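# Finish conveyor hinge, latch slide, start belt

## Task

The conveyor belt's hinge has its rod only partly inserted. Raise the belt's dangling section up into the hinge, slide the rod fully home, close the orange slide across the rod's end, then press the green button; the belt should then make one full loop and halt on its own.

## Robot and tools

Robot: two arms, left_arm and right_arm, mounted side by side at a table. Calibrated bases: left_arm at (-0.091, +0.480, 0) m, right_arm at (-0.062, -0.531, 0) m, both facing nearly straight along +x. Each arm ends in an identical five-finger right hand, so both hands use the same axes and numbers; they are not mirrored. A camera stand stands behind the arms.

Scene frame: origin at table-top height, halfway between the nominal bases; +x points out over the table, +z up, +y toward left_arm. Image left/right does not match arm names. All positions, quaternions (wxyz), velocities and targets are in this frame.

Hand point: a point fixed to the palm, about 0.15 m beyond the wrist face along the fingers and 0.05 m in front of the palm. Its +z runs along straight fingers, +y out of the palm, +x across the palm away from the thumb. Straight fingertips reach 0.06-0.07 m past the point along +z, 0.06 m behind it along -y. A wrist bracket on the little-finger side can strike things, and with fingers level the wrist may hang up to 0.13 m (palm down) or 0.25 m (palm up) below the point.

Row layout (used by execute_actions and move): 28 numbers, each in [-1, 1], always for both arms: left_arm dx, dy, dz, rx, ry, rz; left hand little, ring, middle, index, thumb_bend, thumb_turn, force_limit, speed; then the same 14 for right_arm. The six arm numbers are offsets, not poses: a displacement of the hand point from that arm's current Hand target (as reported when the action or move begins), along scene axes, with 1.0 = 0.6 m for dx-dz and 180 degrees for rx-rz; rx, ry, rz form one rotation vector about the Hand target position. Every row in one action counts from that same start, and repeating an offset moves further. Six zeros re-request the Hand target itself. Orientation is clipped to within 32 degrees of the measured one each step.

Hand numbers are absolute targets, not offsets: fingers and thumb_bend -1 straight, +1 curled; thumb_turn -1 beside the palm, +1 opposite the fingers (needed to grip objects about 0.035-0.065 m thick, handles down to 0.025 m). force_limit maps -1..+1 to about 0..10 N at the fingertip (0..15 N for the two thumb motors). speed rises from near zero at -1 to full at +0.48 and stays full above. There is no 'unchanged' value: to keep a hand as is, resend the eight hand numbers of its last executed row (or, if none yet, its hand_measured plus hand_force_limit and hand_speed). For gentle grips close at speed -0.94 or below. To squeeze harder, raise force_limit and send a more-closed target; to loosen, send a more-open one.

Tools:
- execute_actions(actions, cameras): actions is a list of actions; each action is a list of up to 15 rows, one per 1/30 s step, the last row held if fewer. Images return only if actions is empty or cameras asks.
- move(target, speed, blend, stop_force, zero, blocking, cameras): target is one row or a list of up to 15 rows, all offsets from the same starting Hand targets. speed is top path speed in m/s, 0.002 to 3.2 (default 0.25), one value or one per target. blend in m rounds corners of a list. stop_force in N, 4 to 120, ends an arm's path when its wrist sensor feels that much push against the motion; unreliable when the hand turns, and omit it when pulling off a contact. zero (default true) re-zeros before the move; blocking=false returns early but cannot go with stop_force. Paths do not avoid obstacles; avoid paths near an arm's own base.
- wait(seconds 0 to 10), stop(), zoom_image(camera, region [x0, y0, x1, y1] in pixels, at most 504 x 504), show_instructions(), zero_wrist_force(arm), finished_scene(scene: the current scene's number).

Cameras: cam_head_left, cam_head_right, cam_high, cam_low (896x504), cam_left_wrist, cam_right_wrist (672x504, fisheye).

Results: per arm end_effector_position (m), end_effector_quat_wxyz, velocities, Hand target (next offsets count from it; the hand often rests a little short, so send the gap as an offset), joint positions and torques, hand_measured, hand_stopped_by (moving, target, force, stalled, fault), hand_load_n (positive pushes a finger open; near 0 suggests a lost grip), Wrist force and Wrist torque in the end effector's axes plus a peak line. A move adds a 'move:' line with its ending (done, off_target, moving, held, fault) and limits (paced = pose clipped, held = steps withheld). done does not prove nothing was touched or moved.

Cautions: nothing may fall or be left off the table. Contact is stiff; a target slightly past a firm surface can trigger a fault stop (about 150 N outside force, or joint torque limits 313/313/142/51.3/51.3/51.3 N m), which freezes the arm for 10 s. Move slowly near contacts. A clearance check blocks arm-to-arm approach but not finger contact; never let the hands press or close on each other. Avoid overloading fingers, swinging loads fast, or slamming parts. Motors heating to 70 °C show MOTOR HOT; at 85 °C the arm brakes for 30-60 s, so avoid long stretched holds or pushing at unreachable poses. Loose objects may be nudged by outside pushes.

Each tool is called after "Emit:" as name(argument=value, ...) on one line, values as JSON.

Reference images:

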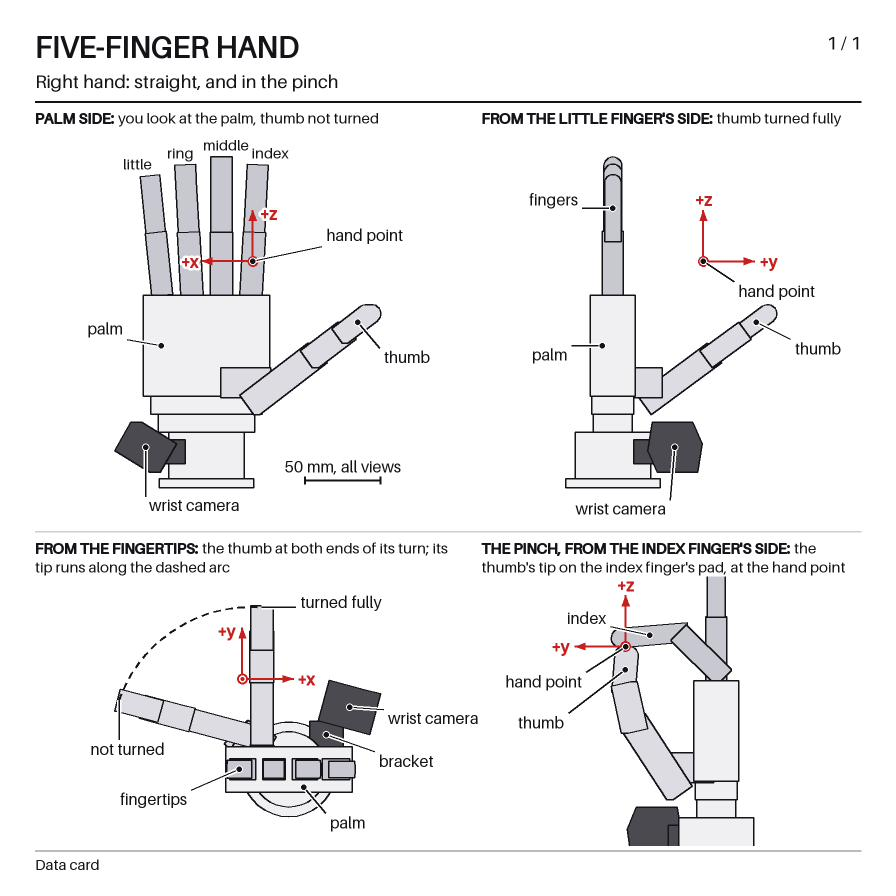

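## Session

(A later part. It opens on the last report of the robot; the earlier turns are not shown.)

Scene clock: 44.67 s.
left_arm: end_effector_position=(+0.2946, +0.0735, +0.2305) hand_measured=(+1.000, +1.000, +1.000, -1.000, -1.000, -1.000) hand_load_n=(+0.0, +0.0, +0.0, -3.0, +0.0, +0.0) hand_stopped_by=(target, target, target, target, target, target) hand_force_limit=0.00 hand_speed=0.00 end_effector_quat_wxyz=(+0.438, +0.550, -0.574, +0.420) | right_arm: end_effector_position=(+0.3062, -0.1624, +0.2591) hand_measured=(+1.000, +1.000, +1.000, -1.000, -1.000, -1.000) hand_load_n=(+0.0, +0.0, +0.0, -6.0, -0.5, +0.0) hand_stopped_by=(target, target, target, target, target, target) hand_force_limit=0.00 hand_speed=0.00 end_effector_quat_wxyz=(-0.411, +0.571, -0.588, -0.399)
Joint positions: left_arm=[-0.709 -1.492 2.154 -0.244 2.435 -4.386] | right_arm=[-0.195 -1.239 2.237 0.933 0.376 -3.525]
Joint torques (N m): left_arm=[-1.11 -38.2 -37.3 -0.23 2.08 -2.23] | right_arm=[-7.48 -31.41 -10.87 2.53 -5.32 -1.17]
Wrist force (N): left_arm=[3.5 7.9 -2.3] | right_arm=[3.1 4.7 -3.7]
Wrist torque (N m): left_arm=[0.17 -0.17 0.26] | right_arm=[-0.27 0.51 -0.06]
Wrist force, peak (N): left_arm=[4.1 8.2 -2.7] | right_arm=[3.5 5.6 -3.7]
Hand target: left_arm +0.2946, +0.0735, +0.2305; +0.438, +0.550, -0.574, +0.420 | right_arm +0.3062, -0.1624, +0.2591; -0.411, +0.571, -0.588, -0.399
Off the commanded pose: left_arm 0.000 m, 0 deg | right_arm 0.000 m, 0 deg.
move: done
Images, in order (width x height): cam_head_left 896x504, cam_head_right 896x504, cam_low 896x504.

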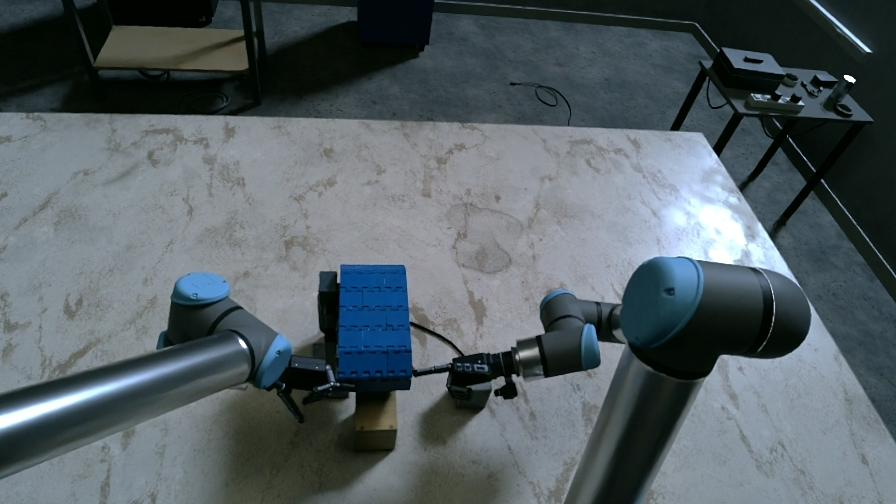

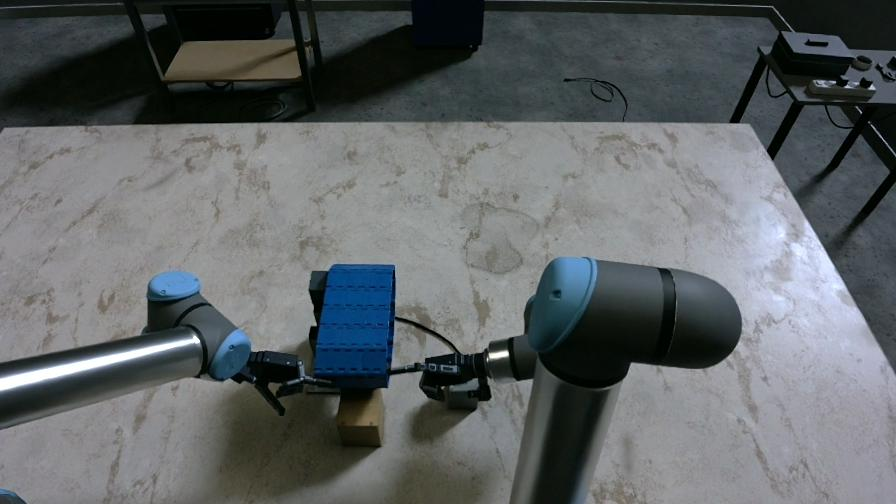

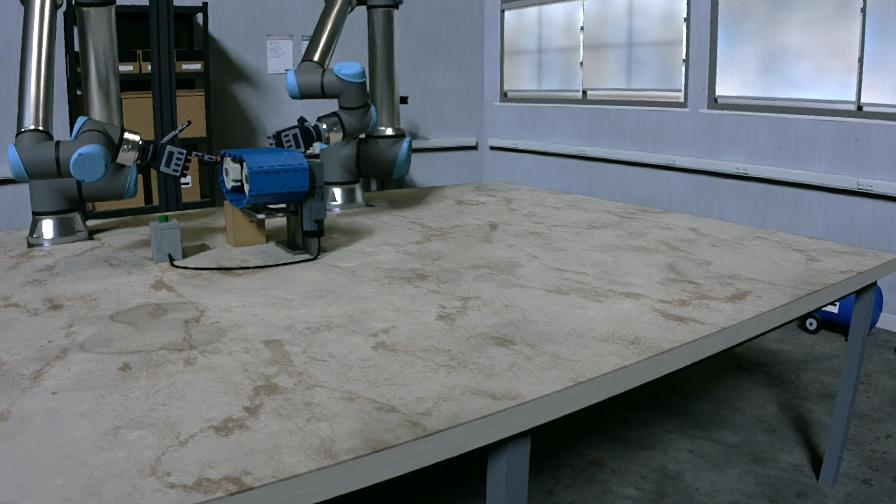

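Emit:
move(target=[[0,0,0,0,0,0,1,1,1,-1,-1,-1,0,0, 0,-0.012,0,0,0,0,1,1,1,-1,-1,-1,0,0],[0,0,0,0,0,0,1,1,1,-1,-1,-1,0,0, -0.0047,-0.012,-0.0043,0,0,0,1,1,1,-1,-1,-1,0,0]], speed=0.05, cameras=["cam_head_left","cam_low","cam_head_right"])

Emit:
zoom_image(camera="cam_head_left", region=[390, 340, 450, 390])

Emit:
zoom_image(camera="cam_head_right", region=[370, 340, 430, 390])

Emit:
zoom_image(camera="cam_low", region=[200, 145, 250, 185])

Scene clock: 45.87 s.
left_arm: end_effector_position=(+0.2946, +0.0735, +0.2305) hand_measured=(+1.000, +1.000, +1.000, -1.000, -1.000, -1.000) hand_load_n=(+0.5, +0.0, +0.0, -3.5, +0.0, +0.0) hand_stopped_by=(target, target, target, target, target, target) hand_force_limit=0.00 hand_speed=0.00 end_effector_quat_wxyz=(+0.438, +0.550, -0.574, +0.420) | right_arm: end_effector_position=(+0.3033, -0.1696, +0.2564) hand_measured=(+1.000, +1.000, +1.000, -1.000, -1.000, -1.000) hand_load_n=(+0.0, +0.0, +0.0, +0.0, +0.0, +0.0) hand_stopped_by=(target, target, target, target, target, target) hand_force_limit=0.00 hand_speed=0.00 end_effector_quat_wxyz=(-0.411, +0.571, -0.588, -0.399)
Joint positions: left_arm=[-0.709 -1.492 2.154 -0.244 2.435 -4.386] | right_arm=[-0.215 -1.233 2.253 0.956 0.383 -3.573]
Joint torques (N m): left_arm=[-0.4 -36.14 -36.02 -0.26 2.27 -2.33] | right_arm=[-1.78 -53.14 -29.55 6.08 -1.05 1.31]
Wrist force (N): left_arm=[1.1 8.0 -0.9] | right_arm=[-0.1 -0.3 0.2]
Wrist torque (N m): left_arm=[0.10 -0.27 0.08] | right_arm=[-0.19 0.25 -0.08]
Wrist force, peak (N): left_arm=[3.7 8.2 -2.5] | right_arm=[2.9 5.2 -4.0]
Hand target: left_arm +0.2946, +0.0735, +0.2305; +0.438, +0.550, -0.574, +0.420 | right_arm +0.3034, -0.1696, +0.2565; -0.411, +0.571, -0.588, -0.399
Off the commanded pose: left_arm 0.000 m, 0 deg | right_arm 0.000 m, 0 deg.
move: done
Images, in order (width x height): cam_head_left 896x504, cam_head_right 896x504, cam_low 896x504.

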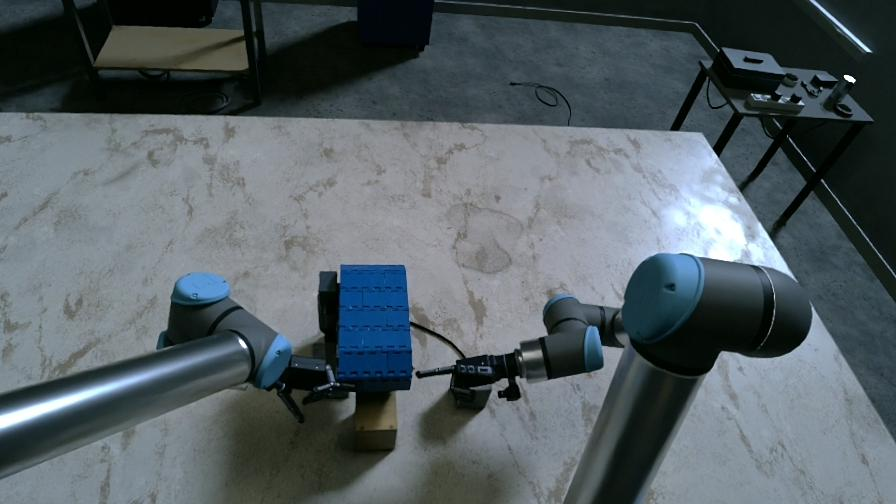

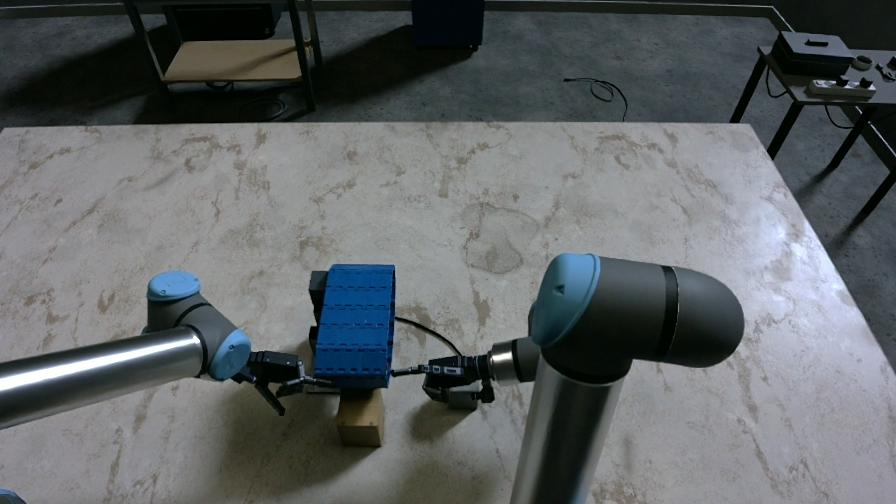

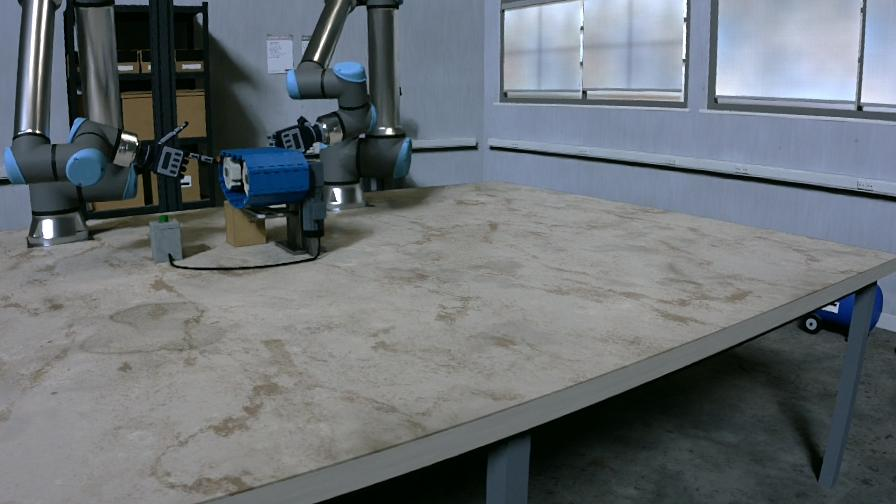

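Scaled by 8.400.

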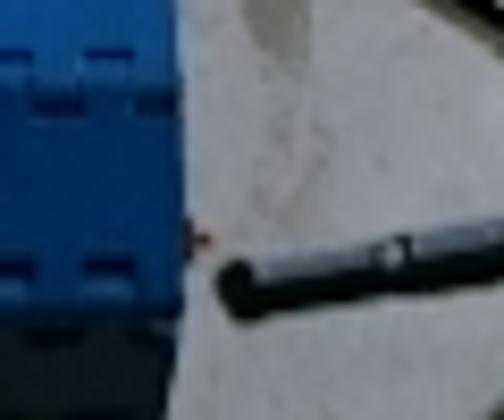

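Scaled by 8.400.

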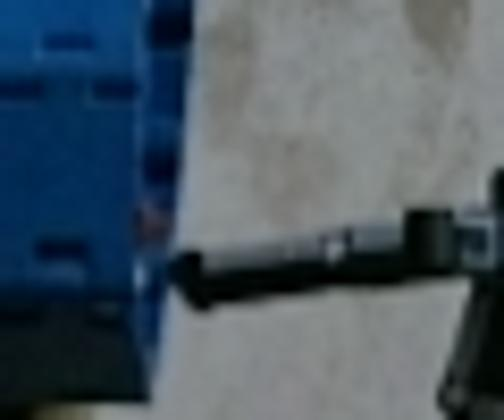

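Scaled by 10.080.

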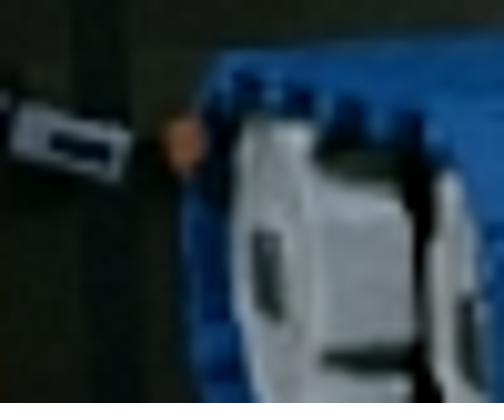

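Emit:
move(target=[0,0,0,0,0,0,1,1,1,-1,-1,-1,0,0, -0.0012,0.04,-0.0008,0,0,0,1,1,1,-1,-1,-1,0,0], speed=0.015, stop_force=25)

Emit:
move(target=[[0,0,0,0,0,0,1,1,1,-1,-1,-1,0,0, 0,-0.08,0,0,0,0,1,1,1,-1,-1,-1,0,0],[0,0,0,0,0,0,1,1,1,-1,-1,-1,0,0, -0.0217,-0.1277,0.0228,0,0,-0.0833,-1,-1,-1,-1,-1,-1,0,0]], speed=0.2, blend=[0.01,0], cameras=["cam_right_wrist","cam_head_left"])

Emit:
zoom_image(camera="cam_right_wrist", region=[260, 160, 310, 200])

Scene clock: 49.10 s.
left_arm: end_effector_position=(+0.2946, +0.0735, +0.2305) hand_measured=(+1.000, +1.000, +1.000, -1.000, -1.000, -1.000) hand_load_n=(+0.0, +0.0, +0.0, -5.0, +0.0, +0.0) hand_stopped_by=(target, target, target, target, target, target) hand_force_limit=0.00 hand_speed=0.00 end_effector_quat_wxyz=(+0.438, +0.550, -0.574, +0.420) | right_arm: end_effector_position=(+0.3030, -0.1571, +0.2563) hand_measured=(+1.000, +1.000, +1.000, -1.000, -1.000, -1.000) hand_load_n=(+0.0, +0.0, +0.0, -4.0, +0.0, +0.0) hand_stopped_by=(target, target, target, target, target, target) hand_force_limit=0.00 hand_speed=0.00 end_effector_quat_wxyz=(-0.411, +0.571, -0.588, -0.399)
Joint positions: left_arm=[-0.709 -1.492 2.154 -0.244 2.435 -4.386] | right_arm=[-0.184 -1.241 2.238 0.905 0.372 -3.495]
Joint torques (N m): left_arm=[2.7 -35.36 -42.41 -0.38 -6.12 -1.9] | right_arm=[-12.04 -33.8 -8.24 1.67 -0.69 1.86]
Wrist force (N): left_arm=[0.7 13.5 -5.5] | right_arm=[2.8 2.6 -12.7]
Wrist torque (N m): left_arm=[0.33 -0.15 0.06] | right_arm=[0.39 0.39 0.06]
Wrist force, peak (N): left_arm=[-0.4 15.4 -6.1] | right_arm=[5.1 3.5 -28.2]
Hand target: left_arm +0.2946, +0.0735, +0.2305; +0.438, +0.550, -0.574, +0.420 | right_arm +0.3030, -0.1571, +0.2563; -0.411, +0.571, -0.588, -0.399 (not the last commanded pose)
Off the commanded pose: left_arm 0.000 m, 0 deg | right_arm 0.012 m, 0 deg.
move: contact (right_arm)

Scene clock: 51.50 s.
left_arm: end_effector_position=(+0.2946, +0.0735, +0.2305) hand_measured=(+1.000, +1.000, +1.000, -1.000, -1.000, -1.000) hand_load_n=(+0.0, +0.0, +0.0, -5.0, +0.0, +0.0) hand_stopped_by=(target, target, target, target, target, target) hand_force_limit=0.00 hand_speed=0.00 end_effector_quat_wxyz=(+0.438, +0.550, -0.574, +0.420) | right_arm: end_effector_position=(+0.2900, -0.2338, +0.2700) hand_measured=(-1.000, -1.000, -1.000, -1.000, -1.000, -1.000) hand_load_n=(+0.0, +0.0, +0.0, +0.0, +0.0, +0.0) hand_stopped_by=(target, target, target, target, target, target) hand_force_limit=0.00 hand_speed=0.00 end_effector_quat_wxyz=(+0.459, -0.489, +0.658, +0.342)
Joint positions: left_arm=[-0.709 -1.492 2.154 -0.244 2.435 -4.386] | right_arm=[-0.485 -1.379 2.439 0.935 0.387 -3.594]
Joint torques (N m): left_arm=[3.87 -35.34 -47.86 -0.54 -6.19 -1.32] | right_arm=[-16.51 -42.19 -9.97 3.81 -0.32 1.02]
Wrist force (N): left_arm=[2.1 13.5 -5.0] | right_arm=[-0.3 -0.4 0.1]
Wrist torque (N m): left_arm=[0.28 -0.23 0.13] | right_arm=[-0.19 0.31 -0.11]
Wrist force, peak (N): left_arm=[1.9 13.9 -5.6] | right_arm=[2.8 3.1 -12.7]
Hand target: left_arm +0.2946, +0.0735, +0.2305; +0.438, +0.550, -0.574, +0.420 | right_arm +0.2900, -0.2337, +0.2700; +0.459, -0.489, +0.658, +0.342
Off the commanded pose: left_arm 0.000 m, 0 deg | right_arm 0.000 m, 0 deg.
move: done
Images, in order (width x height): cam_head_left 896x504, cam_right_wrist 672x504.

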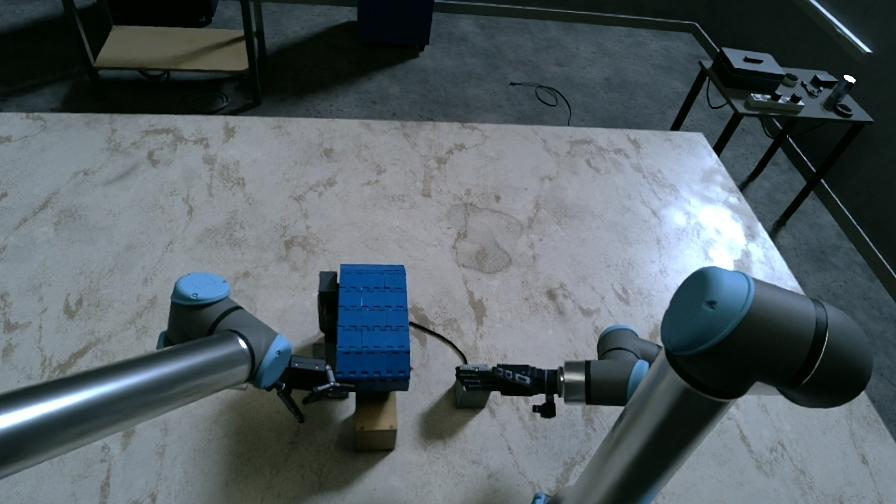

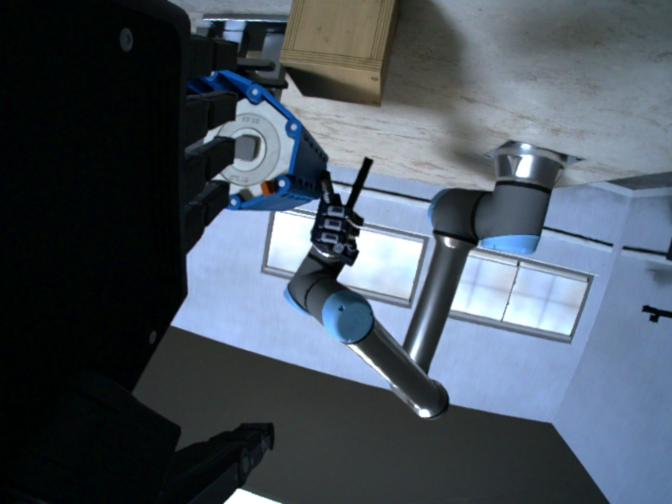

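Scaled by 10.080 from the camera's 672x504 image, which has a finer 960x720 frame.

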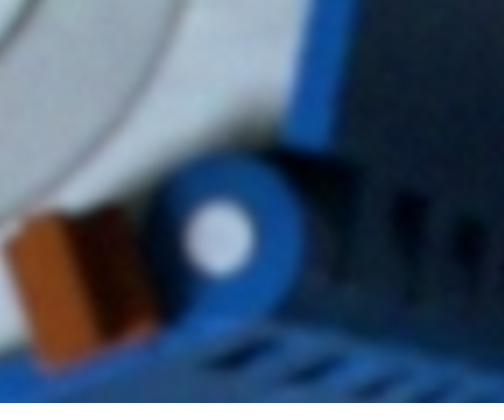

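Emit:
move(target=[0,0,0,0,0,0,1,1,1,-1,-1,-1,0,0, 0.0642,0.0647,0.0047,0,0,0.0833,1,1,1,-1,-1,-1,0,0], speed=0.2)

Emit:
move(target=[0,0,0,0,0,0,1,1,1,-1,-1,-1,0,0, 0,0.07,0,0,0,0,1,1,1,-1,-1,-1,0,0], speed=0.03, stop_force=5, cameras=["cam_head_left"])

Emit:
zoom_image(camera="cam_head_left", region=[390, 340, 450, 390])

Scene clock: 53.07 s.
left_arm: end_effector_position=(+0.2946, +0.0735, +0.2305) hand_measured=(+1.000, +1.000, +1.000, -1.000, -1.000, -1.000) hand_load_n=(+0.0, +0.5, +0.0, -5.5, +0.0, +0.0) hand_stopped_by=(target, target, target, target, target, target) hand_force_limit=0.00 hand_speed=0.00 end_effector_quat_wxyz=(+0.438, +0.550, -0.574, +0.420) | right_arm: end_effector_position=(+0.3285, -0.1949, +0.2728) hand_measured=(+1.000, +1.000, +1.000, -1.000, -1.000, -1.000) hand_load_n=(+0.0, +0.0, +0.0, +0.0, +0.0, +0.0) hand_stopped_by=(target, target, target, target, target, target) hand_force_limit=0.00 hand_speed=0.00 end_effector_quat_wxyz=(-0.411, +0.571, -0.588, -0.399)
Joint positions: left_arm=[-0.709 -1.492 2.154 -0.244 2.435 -4.386] | right_arm=[-0.263 -1.225 2.221 1.083 0.405 -3.687]
Joint torques (N m): left_arm=[7.57 -35.33 -46.88 -0.36 -6.57 -1.18] | right_arm=[10.9 -35.09 -25.07 5.17 -3.69 0.39]
Wrist force (N): left_arm=[1.7 14.0 -5.4] | right_arm=[-0.5 -0.3 -0.2]
Wrist torque (N m): left_arm=[0.40 -0.18 0.13] | right_arm=[-0.18 0.33 -0.23]
Wrist force, peak (N): left_arm=[2.3 14.2 -5.5] | right_arm=[-1.1 -1.9 0.3]
Hand target: left_arm +0.2946, +0.0735, +0.2305; +0.438, +0.550, -0.574, +0.420 | right_arm +0.3285, -0.1949, +0.2728; -0.411, +0.571, -0.588, -0.399
Off the commanded pose: left_arm 0.000 m, 0 deg | right_arm 0.000 m, 0 deg.
move: done

Scene clock: 55.33 s.
left_arm: end_effector_position=(+0.2946, +0.0735, +0.2305) hand_measured=(+1.000, +1.000, +1.000, -1.000, -1.000, -1.000) hand_load_n=(+0.0, +0.0, +0.0, -5.0, +0.0, +0.0) hand_stopped_by=(target, target, target, target, target, target) hand_force_limit=0.00 hand_speed=0.00 end_effector_quat_wxyz=(+0.438, +0.550, -0.574, +0.420) | right_arm: end_effector_position=(+0.3285, -0.1589, +0.2728) hand_measured=(+1.000, +1.000, +1.000, -1.000, -1.000, -1.000) hand_load_n=(+0.0, +0.0, +0.0, -0.5, +0.0, +0.0) hand_stopped_by=(target, target, target, target, target, target) hand_force_limit=0.00 hand_speed=0.00 end_effector_quat_wxyz=(-0.411, +0.571, -0.588, -0.399)
Joint positions: left_arm=[-0.709 -1.492 2.154 -0.244 2.435 -4.386] | right_arm=[-0.178 -1.24 2.181 0.949 0.37 -3.482]
Joint torques (N m): left_arm=[6.55 -32.78 -47.22 -0.37 -6.58 -0.6] | right_arm=[14.73 -33.89 -9.57 2.02 -0.64 2.28]
Wrist force (N): left_arm=[1.8 13.9 -5.4] | right_arm=[0.2 0.4 -2.9]
Wrist torque (N m): left_arm=[0.36 -0.25 0.13] | right_arm=[0.01 0.38 -0.11]
Wrist force, peak (N): left_arm=[0.5 14.1 -6.5] | right_arm=[4.6 0.6 -20.3]
Hand target: left_arm +0.2946, +0.0735, +0.2305; +0.438, +0.550, -0.574, +0.420 | right_arm +0.3285, -0.1589, +0.2728; -0.411, +0.571, -0.588, -0.399 (not the last commanded pose)
Off the commanded pose: left_arm 0.000 m, 0 deg | right_arm 0.006 m, 0 deg.
move: contact (right_arm)
Images, in order (width x height): cam_head_left 896x504.

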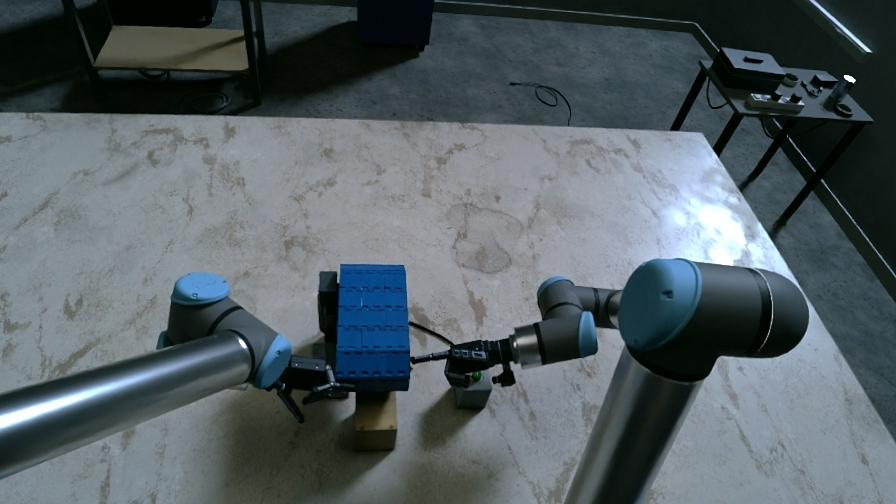

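Scaled by 8.400.

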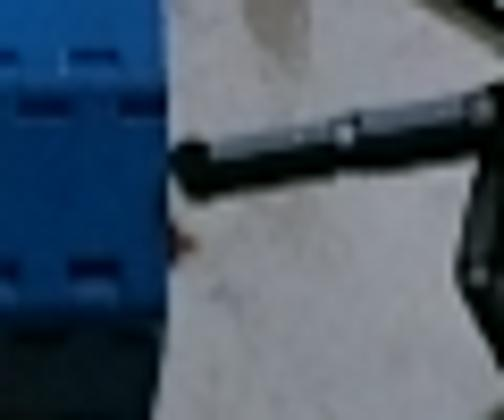

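Emit:
move(target=[[0,0,0,0,0,0,1,1,1,-1,-1,-1,0,0, 0,-0.002,0,0,0,0,1,1,1,-1,-1,-1,0,0],[0,0,0,0,0,0,1,1,1,-1,-1,-1,0,0, -0.04,-0.001,-0.0235,0,0,0,1,1,1,-1,-1,-1,0,0]], speed=0.02, stop_force=14, cameras=["cam_head_left"])

Emit:
zoom_image(camera="cam_head_left", region=[390, 340, 450, 390])

Scene clock: 57.80 s.
left_arm: end_effector_position=(+0.2946, +0.0735, +0.2305) hand_measured=(+1.000, +1.000, +1.000, -1.000, -1.000, -1.000) hand_load_n=(+0.0, +0.0, +0.0, -5.5, +0.0, +0.0) hand_stopped_by=(target, target, target, target, target, target) hand_force_limit=0.00 hand_speed=0.00 end_effector_quat_wxyz=(+0.438, +0.550, -0.574, +0.420) | right_arm: end_effector_position=(+0.3083, -0.1596, +0.2609) hand_measured=(+1.000, +1.000, +1.000, -1.000, -1.000, -1.000) hand_load_n=(+0.0, +0.0, +0.0, +1.0, +0.0, +0.0) hand_stopped_by=(target, target, target, target, target, target) hand_force_limit=0.00 hand_speed=0.00 end_effector_quat_wxyz=(-0.411, +0.571, -0.588, -0.399)
Joint positions: left_arm=[-0.709 -1.492 2.154 -0.244 2.435 -4.386] | right_arm=[-0.188 -1.242 2.229 0.926 0.373 -3.506]
Joint torques (N m): left_arm=[7.67 -33.85 -48.11 -0.23 -6.27 -0.18] | right_arm=[23.38 -35.3 -24.3 3.88 -1.17 2.02]
Wrist force (N): left_arm=[-2.5 14.1 -2.1] | right_arm=[0.0 -8.1 -11.0]
Wrist torque (N m): left_arm=[0.12 -0.27 -0.18] | right_arm=[0.96 0.29 -0.12]
Wrist force, peak (N): left_arm=[-5.7 14.9 -0.7] | right_arm=[-2.1 -15.5 -14.8]
Hand target: left_arm +0.2946, +0.0735, +0.2305; +0.438, +0.550, -0.574, +0.420 | right_arm +0.3083, -0.1596, +0.2609; -0.411, +0.571, -0.588, -0.399 (not the last commanded pose)
Off the commanded pose: left_arm 0.000 m, 0 deg | right_arm 0.004 m, 0 deg.
move: contact (right_arm); path passed 1 of 2 targets
Images, in order (width x height): cam_head_left 896x504.

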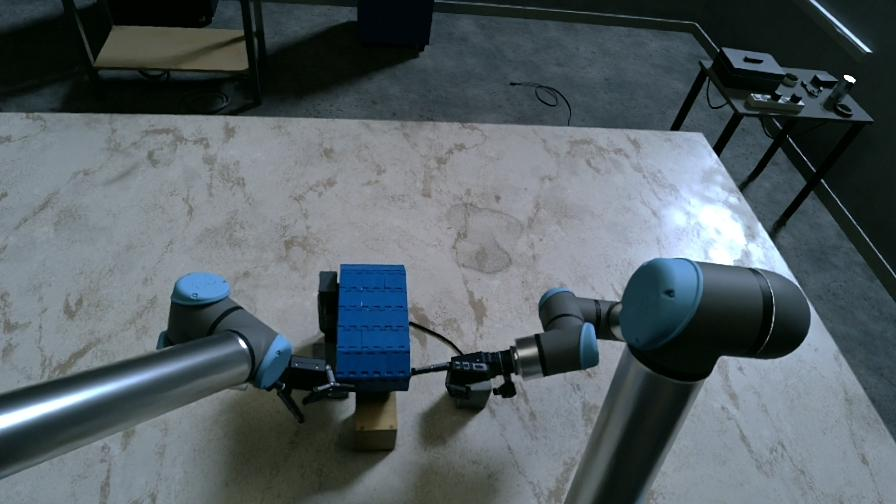

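Scaled by 8.400.

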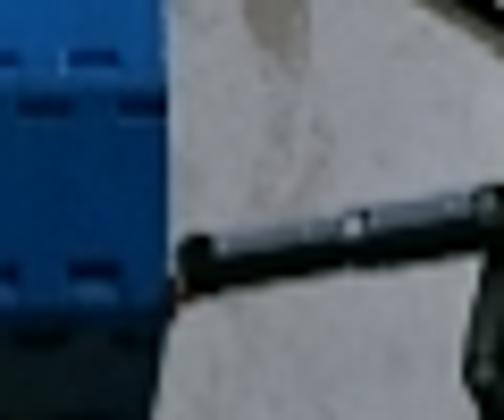

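Emit:
move(target=[[0,0,0,0,0,0,1,1,1,-1,-1,-1,0,0, 0.003,-0.08,0.002,0,0,0,1,1,1,-1,-1,-1,0,0],[0,0,0,0,0,0,1,1,1,-1,-1,-1,0,0, -0.0305,-0.1173,0.0152,0,0,-0.0833,-1,-1,-1,-1,-1,-1,0,0]], speed=0.2, blend=[0.01,0], cameras=["cam_right_wrist"])

Emit:
zoom_image(camera="cam_right_wrist", region=[260, 160, 310, 200])

Emit:
zoom_image(camera="cam_right_wrist", region=[180, 50, 380, 250])

Scene clock: 60.33 s.
left_arm: end_effector_position=(+0.2946, +0.0734, +0.2305) hand_measured=(+1.000, +1.000, +1.000, -1.000, -1.000, -1.000) hand_load_n=(+0.0, +0.0, +0.0, -5.5, +0.0, -0.5) hand_stopped_by=(target, target, target, target, target, target) hand_force_limit=0.00 hand_speed=0.00 end_effector_quat_wxyz=(+0.438, +0.550, -0.574, +0.420) | right_arm: end_effector_position=(+0.2900, -0.2300, +0.2700) hand_measured=(-1.000, -1.000, -1.000, -1.000, -1.000, -1.000) hand_load_n=(+0.0, +0.0, +0.0, -0.5, +0.0, +0.0) hand_stopped_by=(target, target, target, target, target, target) hand_force_limit=0.00 hand_speed=0.00 end_effector_quat_wxyz=(+0.459, -0.489, +0.658, +0.342)
Joint positions: left_arm=[-0.709 -1.492 2.154 -0.244 2.435 -4.386] | right_arm=[-0.473 -1.383 2.434 0.917 0.382 -3.567]
Joint torques (N m): left_arm=[10.38 -32.86 -39.57 -0.39 -6.51 0.46] | right_arm=[-14.26 -40.75 -7.24 3.8 -0.57 1.31]
Wrist force (N): left_arm=[1.4 13.4 -2.8] | right_arm=[-1.5 -0.9 0.3]
Wrist torque (N m): left_arm=[0.16 -0.19 0.08] | right_arm=[-0.29 0.49 -0.19]
Wrist force, peak (N): left_arm=[-2.3 14.5 -1.8] | right_arm=[-0.3 -8.2 -10.7]
Hand target: left_arm +0.2946, +0.0735, +0.2305; +0.438, +0.550, -0.574, +0.420 | right_arm +0.2900, -0.2300, +0.2700; +0.459, -0.489, +0.658, +0.342
Off the commanded pose: left_arm 0.000 m, 0 deg | right_arm 0.000 m, 0 deg.
move: done
Images, in order (width x height): cam_right_wrist 672x504.

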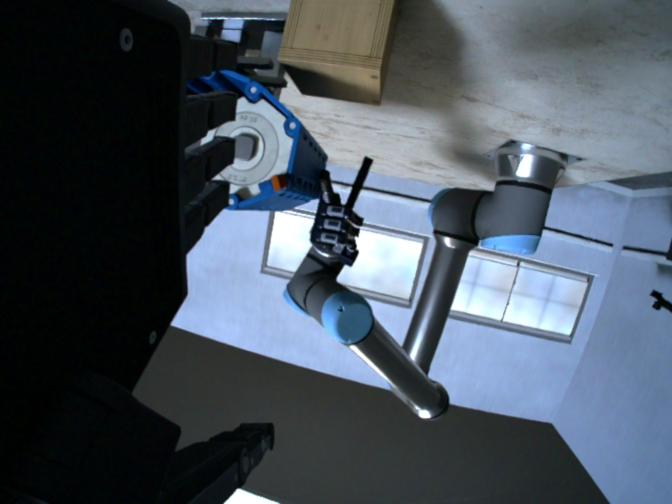

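Scaled by 10.080 from the camera's 672x504 image, which has a finer 960x720 frame.

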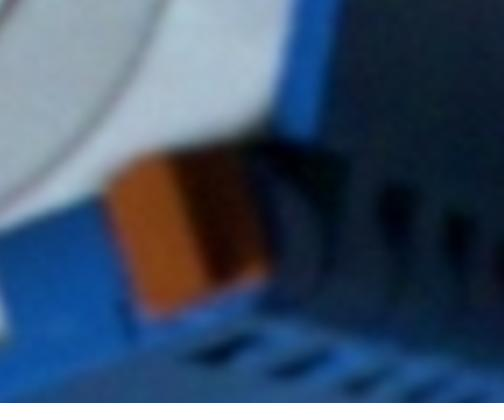

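Scaled by 2.520 from the camera's 672x504 image, which has a finer 960x720 frame.

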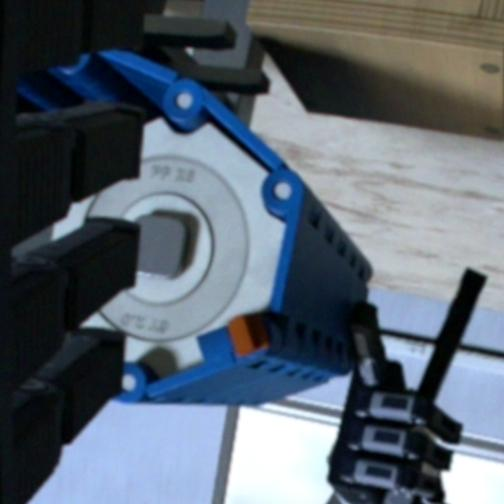

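Emit:
move(target=[0,0,0,0,0,0,1,1,1,-1,-1,-1,0,0, 0.0363,0.06,-0.0117,0,0,0.0833,1,1,1,-1,-1,-1,0,0], speed=0.2)

Emit:
move(target=[0,0,0,0,0,0,1,1,1,-1,-1,-1,0,0, 0,0.057,0,0,0,0,1,1,1,-1,-1,-1,0,0], speed=0.03, stop_force=5, cameras=["cam_head_left"])

Emit:
zoom_image(camera="cam_head_left", region=[390, 340, 450, 390])

Scene clock: 62.20 s.
left_arm: end_effector_position=(+0.2946, +0.0734, +0.2305) hand_measured=(+1.000, +1.000, +1.000, -1.000, -1.000, -1.000) hand_load_n=(+0.0, +0.0, +0.0, -5.5, +0.0, +0.0) hand_stopped_by=(target, target, target, target, target, target) hand_force_limit=0.00 hand_speed=0.00 end_effector_quat_wxyz=(+0.438, +0.550, -0.574, +0.420) | right_arm: end_effector_position=(+0.3117, -0.1940, +0.2630) hand_measured=(+1.000, +1.000, +1.000, -1.000, -1.000, -1.000) hand_load_n=(+0.0, +0.0, +0.5, +0.0, +0.0, -0.5) hand_stopped_by=(target, target, target, target, target, target) hand_force_limit=0.00 hand_speed=0.00 end_effector_quat_wxyz=(-0.411, +0.571, -0.588, -0.399)
Joint positions: left_arm=[-0.709 -1.492 2.154 -0.244 2.435 -4.386] | right_arm=[-0.271 -1.225 2.26 1.061 0.408 -3.704]
Joint torques (N m): left_arm=[12.12 -31.91 -33.8 -0.35 -6.45 0.69] | right_arm=[11.35 -36.05 -18.26 4.63 -3.83 -0.51]
Wrist force (N): left_arm=[1.4 13.1 -2.9] | right_arm=[-1.4 -1.0 -0.5]
Wrist torque (N m): left_arm=[0.13 -0.22 0.09] | right_arm=[-0.25 0.48 -0.31]
Wrist force, peak (N): left_arm=[1.5 14.0 -3.0] | right_arm=[-1.5 -1.9 0.0]
Hand target: left_arm +0.2946, +0.0735, +0.2305; +0.438, +0.550, -0.574, +0.420 | right_arm +0.3117, -0.1940, +0.2630; -0.411, +0.571, -0.588, -0.399
Off the commanded pose: left_arm 0.000 m, 0 deg | right_arm 0.000 m, 0 deg.
move: done

Scene clock: 64.37 s.
left_arm: end_effector_position=(+0.2946, +0.0735, +0.2305) hand_measured=(+1.000, +1.000, +1.000, -1.000, -1.000, -1.000) hand_load_n=(+0.0, -0.5, +0.0, -5.0, +0.0, +0.0) hand_stopped_by=(target, target, target, target, target, target) hand_force_limit=0.00 hand_speed=0.00 end_effector_quat_wxyz=(+0.438, +0.550, -0.574, +0.420) | right_arm: end_effector_position=(+0.3117, -0.1598, +0.2630) hand_measured=(+1.000, +1.000, +1.000, -1.000, -1.000, -1.000) hand_load_n=(+0.0, +0.0, +0.0, +0.0, +0.0, -0.5) hand_stopped_by=(target, target, target, target, target, target) hand_force_limit=0.00 hand_speed=0.00 end_effector_quat_wxyz=(-0.411, +0.571, -0.588, -0.399)
Joint positions: left_arm=[-0.709 -1.492 2.154 -0.244 2.435 -4.386] | right_arm=[-0.187 -1.241 2.221 0.931 0.373 -3.504]
Joint torques (N m): left_arm=[12.68 -31.56 -33.86 -0.29 -6.51 0.77] | right_arm=[-18.41 -34.28 -8.41 4.51 -0.16 1.04]
Wrist force (N): left_arm=[1.6 13.3 -3.2] | right_arm=[-1.5 -0.8 -0.3]
Wrist torque (N m): left_arm=[0.18 -0.21 0.10] | right_arm=[-0.24 0.46 -0.19]
Wrist force, peak (N): left_arm=[1.1 14.0 -2.9] | right_arm=[-1.1 -1.1 -2.4]
Hand target: left_arm +0.2946, +0.0735, +0.2305; +0.438, +0.550, -0.574, +0.420 | right_arm +0.3117, -0.1598, +0.2630; -0.411, +0.571, -0.588, -0.399
Off the commanded pose: left_arm 0.000 m, 0 deg | right_arm 0.000 m, 0 deg.
move: done
Images, in order (width x height): cam_head_left 896x504.

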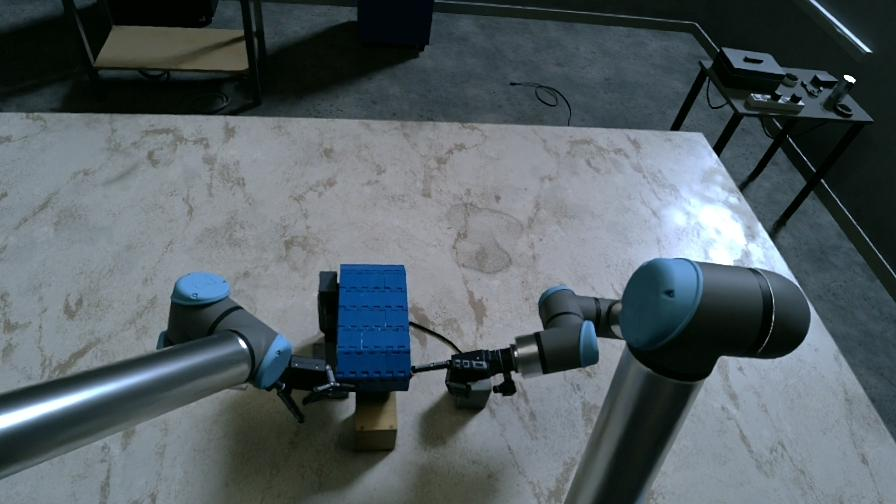

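Scaled by 8.400.

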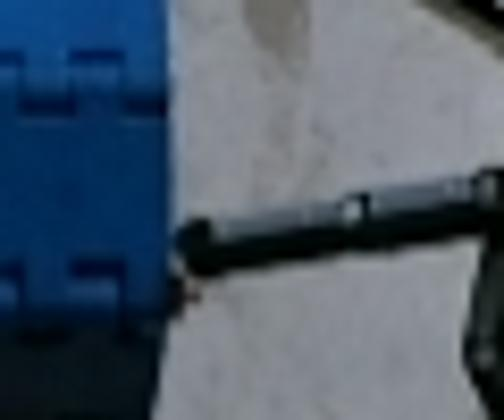

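Emit:
move(target=[0,0,0,0,0,0,1,1,1,-1,-1,-1,0,0, -0.02,0.0005,-0.0119,0,0,0,1,1,1,-1,-1,-1,0,0], speed=0.012, stop_force=20, cameras=["cam_head_left"])

Emit:
move(target=[[0,0,0,0,0,0,1,1,1,-1,-1,-1,0,0, 0.003,-0.08,0.002,0,0,0,1,1,1,-1,-1,-1,0,0],[0,0,0,0,0,0,1,1,1,-1,-1,-1,0,0, -0.0305,-0.1173,0.0152,0,0,-0.0833,-1,-1,-1,-1,-1,-1,0,0]], speed=0.2, blend=[0.01,0], cameras=["cam_right_wrist"])

Emit:
zoom_image(camera="cam_right_wrist", region=[260, 160, 310, 200])

Scene clock: 65.80 s.
left_arm: end_effector_position=(+0.2946, +0.0735, +0.2304) hand_measured=(+1.000, +1.000, +1.000, -1.000, -1.000, -1.000) hand_load_n=(+0.0, +0.0, +0.0, -6.5, +0.0, +0.0) hand_stopped_by=(target, target, target, target, target, target) hand_force_limit=0.00 hand_speed=0.00 end_effector_quat_wxyz=(+0.438, +0.550, -0.574, +0.420) | right_arm: end_effector_position=(+0.3079, -0.1597, +0.2607) hand_measured=(+1.000, +1.000, +1.000, -1.000, -1.000, -1.000) hand_load_n=(+0.0, +0.0, +0.0, +1.5, +0.0, +0.0) hand_stopped_by=(target, target, target, target, target, target) hand_force_limit=0.00 hand_speed=0.00 end_effector_quat_wxyz=(-0.411, +0.571, -0.588, -0.399)
Joint positions: left_arm=[-0.709 -1.492 2.154 -0.244 2.435 -4.386] | right_arm=[-0.188 -1.242 2.23 0.925 0.373 -3.507]
Joint torques (N m): left_arm=[13.29 -31.75 -52.53 -0.42 -6.38 1.14] | right_arm=[25.18 -34.66 -21.5 5.41 0.73 1.73]
Wrist force (N): left_arm=[-6.4 15.7 1.6] | right_arm=[-5.2 -14.2 -13.1]
Wrist torque (N m): left_arm=[-0.20 -0.25 -0.39] | right_arm=[1.47 0.24 -0.43]
Wrist force, peak (N): left_arm=[-8.0 16.1 1.9] | right_arm=[-6.9 -20.3 -14.9]
Hand target: left_arm +0.2946, +0.0735, +0.2305; +0.438, +0.550, -0.574, +0.420 | right_arm +0.3079, -0.1597, +0.2607; -0.411, +0.571, -0.588, -0.399 (not the last commanded pose)
Off the commanded pose: left_arm 0.000 m, 0 deg | right_arm 0.010 m, 0 deg.
move: contact (right_arm)
Images, in order (width x height): cam_head_left 896x504.

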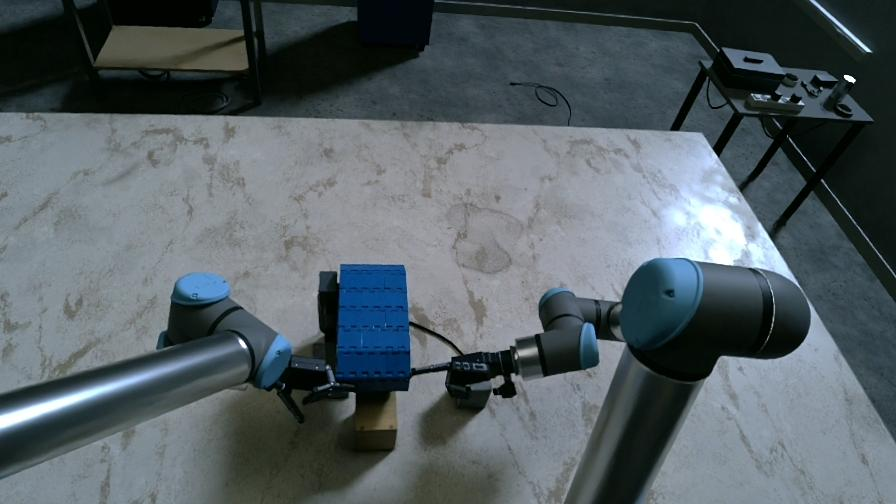

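Scene clock: 68.20 s.
left_arm: end_effector_position=(+0.2946, +0.0735, +0.2305) hand_measured=(+1.000, +1.000, +1.000, -1.000, -1.000, -1.000) hand_load_n=(+0.0, +0.0, +0.0, -5.5, +0.0, +0.0) hand_stopped_by=(target, target, target, target, target, target) hand_force_limit=0.00 hand_speed=0.00 end_effector_quat_wxyz=(+0.438, +0.550, -0.574, +0.420) | right_arm: end_effector_position=(+0.2896, -0.2301, +0.2698) hand_measured=(-1.000, -1.000, -1.000, -1.000, -1.000, -1.000) hand_load_n=(+0.0, +0.0, +0.0, +0.0, -0.5, +0.0) hand_stopped_by=(target, target, target, target, target, target) hand_force_limit=0.00 hand_speed=0.00 end_effector_quat_wxyz=(+0.459, -0.489, +0.658, +0.342)
Joint positions: left_arm=[-0.709 -1.492 2.154 -0.244 2.435 -4.386] | right_arm=[-0.474 -1.383 2.436 0.918 0.382 -3.569]
Joint torques (N m): left_arm=[14.85 -29.3 -33.18 -0.3 -6.43 1.73] | right_arm=[-12.79 -40.45 -6.77 3.81 -0.74 1.56]
Wrist force (N): left_arm=[2.5 14.2 -2.6] | right_arm=[-1.6 -1.2 0.2]
Wrist torque (N m): left_arm=[0.12 -0.17 0.19] | right_arm=[-0.33 0.51 -0.20]
Wrist force, peak (N): left_arm=[-6.2 15.7 1.8] | right_arm=[-4.9 -14.7 -13.2]
Hand target: left_arm +0.2946, +0.0735, +0.2305; +0.438, +0.550, -0.574, +0.420 | right_arm +0.2896, -0.2301, +0.2698; +0.459, -0.489, +0.658, +0.342
Off the commanded pose: left_arm 0.000 m, 0 deg | right_arm 0.000 m, 0 deg.
move: done
Images, in order (width x height): cam_right_wrist 672x504.

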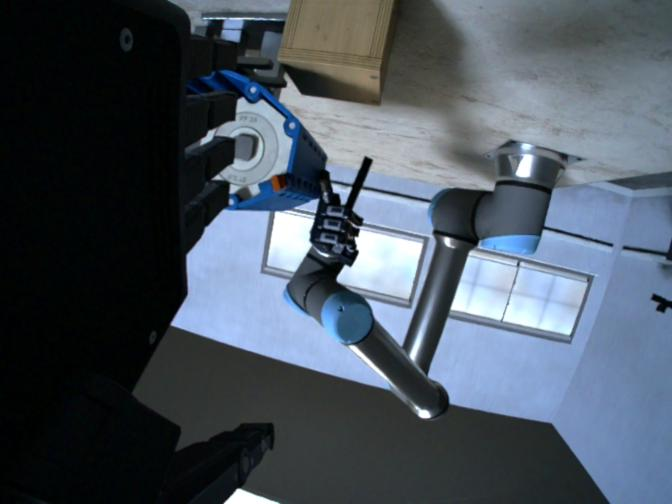

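Scaled by 10.080 from the camera's 672x504 image, which has a finer 960x720 frame.

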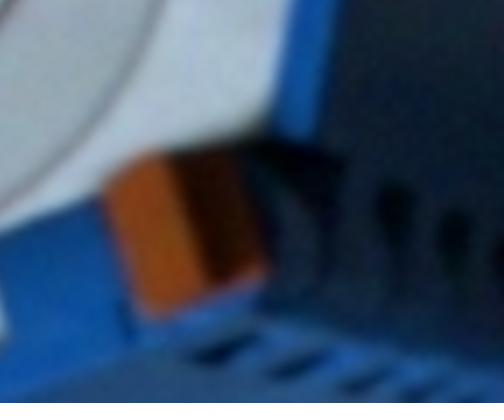

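Emit:
move(target=[[-0.05,0,0,0,0,0,1,1,1,-1,-1,-1,0,0, 0,0,0,0,0,0,-1,-1,-1,-1,-1,-1,0,0],[-0.08,0.12,0.03,0,0,0,1,1,1,-1,-1,-1,0,0, 0,0,0,0,0,0,-1,-1,-1,-1,-1,-1,0,0]], speed=0.15, blend=[0.01,0], cameras=["cam_head_left","cam_head_right","cam_left_wrist","cam_right_wrist"])

Emit:
zoom_image(camera="cam_head_left", region=[300, 250, 440, 420])

Emit:
zoom_image(camera="cam_right_wrist", region=[180, 50, 380, 250])

Scene clock: 69.63 s.
left_arm: end_effector_position=(+0.2466, +0.1454, +0.2484) hand_measured=(+1.000, +1.000, +1.000, -1.000, -1.000, -1.000) hand_load_n=(+0.0, +0.0, +0.5, +0.0, +0.0, +0.0) hand_stopped_by=(target, target, target, target, target, target) hand_force_limit=0.00 hand_speed=0.00 end_effector_quat_wxyz=(+0.438, +0.550, -0.574, +0.420) | right_arm: end_effector_position=(+0.2896, -0.2301, +0.2698) hand_measured=(-1.000, -1.000, -1.000, -1.000, -1.000, -1.000) hand_load_n=(+0.0, +0.0, +0.0, -0.5, +0.0, +0.0) hand_stopped_by=(target, target, target, target, target, target) hand_force_limit=0.00 hand_speed=0.00 end_effector_quat_wxyz=(+0.459, -0.489, +0.658, +0.342)
Joint positions: left_arm=[-0.646 -1.621 2.25 -0.178 2.492 -4.344] | right_arm=[-0.474 -1.383 2.436 0.918 0.382 -3.569]
Joint torques (N m): left_arm=[11.59 -32.17 -39.75 -2.3 -1.36 -1.73] | right_arm=[-13.21 -40.86 -6.34 5.4 -1.68 1.1]
Wrist force (N): left_arm=[0.1 0.6 0.8] | right_arm=[-1.9 -1.7 -0.4]
Wrist torque (N m): left_arm=[0.10 -0.22 0.23] | right_arm=[-0.37 0.57 -0.24]
Wrist force, peak (N): left_arm=[2.9 14.5 -2.5] | right_arm=[-2.4 -1.4 0.0]
Hand target: left_arm +0.2466, +0.1455, +0.2485; +0.438, +0.550, -0.574, +0.420 | right_arm +0.2896, -0.2301, +0.2698; +0.459, -0.489, +0.658, +0.342
Off the commanded pose: left_arm 0.000 m, 0 deg | right_arm 0.000 m, 0 deg.
move: done
Images, in order (width x height): cam_head_left 896x504, cam_head_right 896x504, cam_left_wrist 672x504, cam_right_wrist 672x504.

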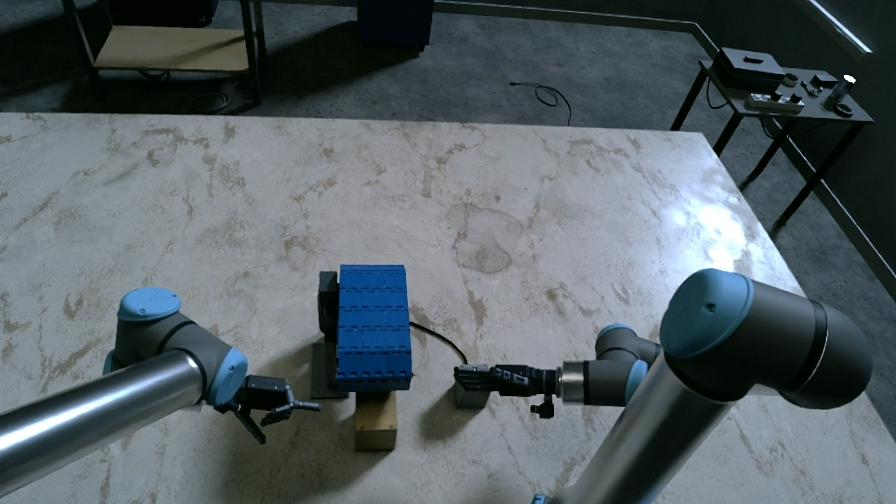

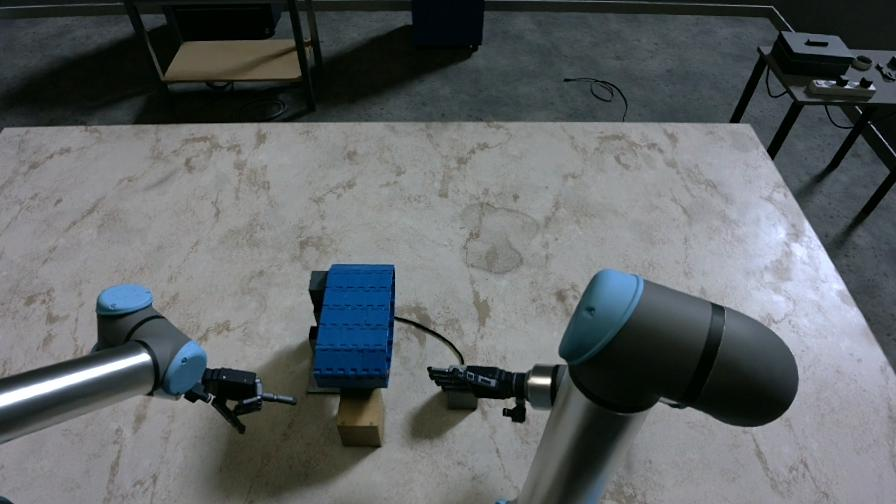

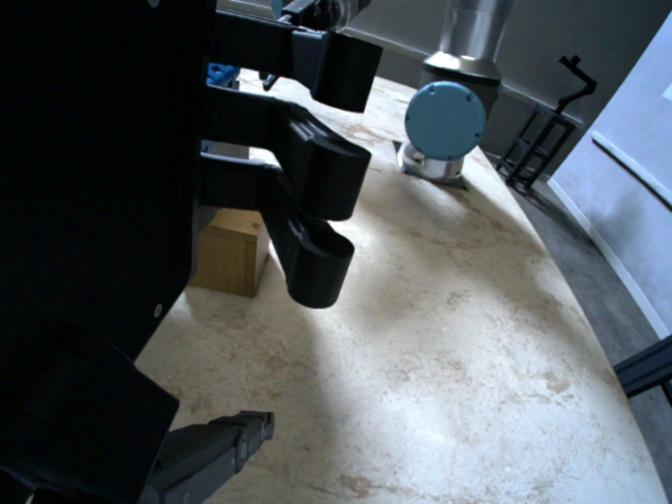

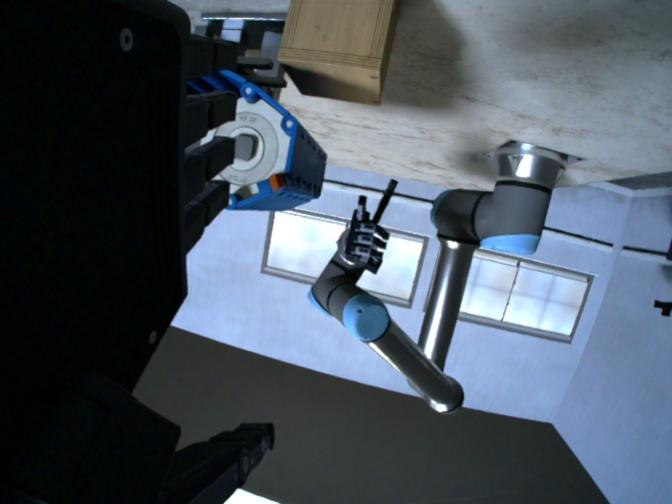

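Scaled by 2.965.

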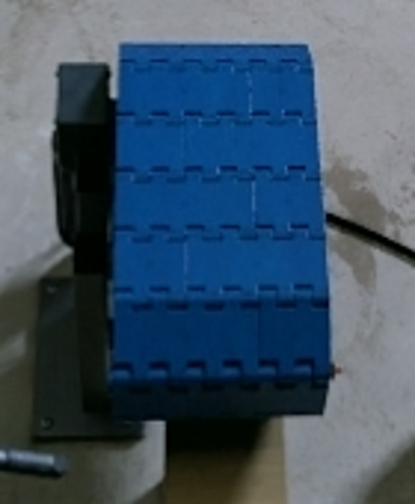

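Scaled by 2.520 from the camera's 672x504 image, which has a finer 960x720 frame.

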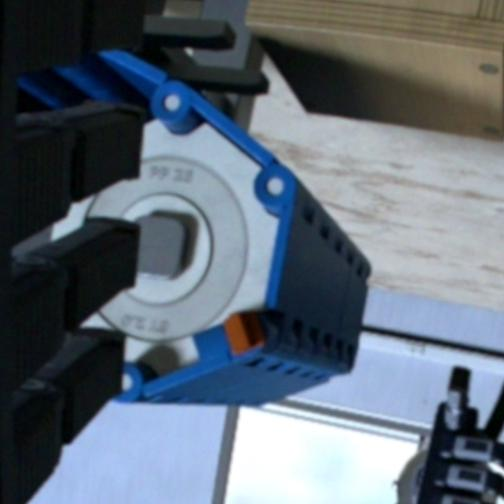

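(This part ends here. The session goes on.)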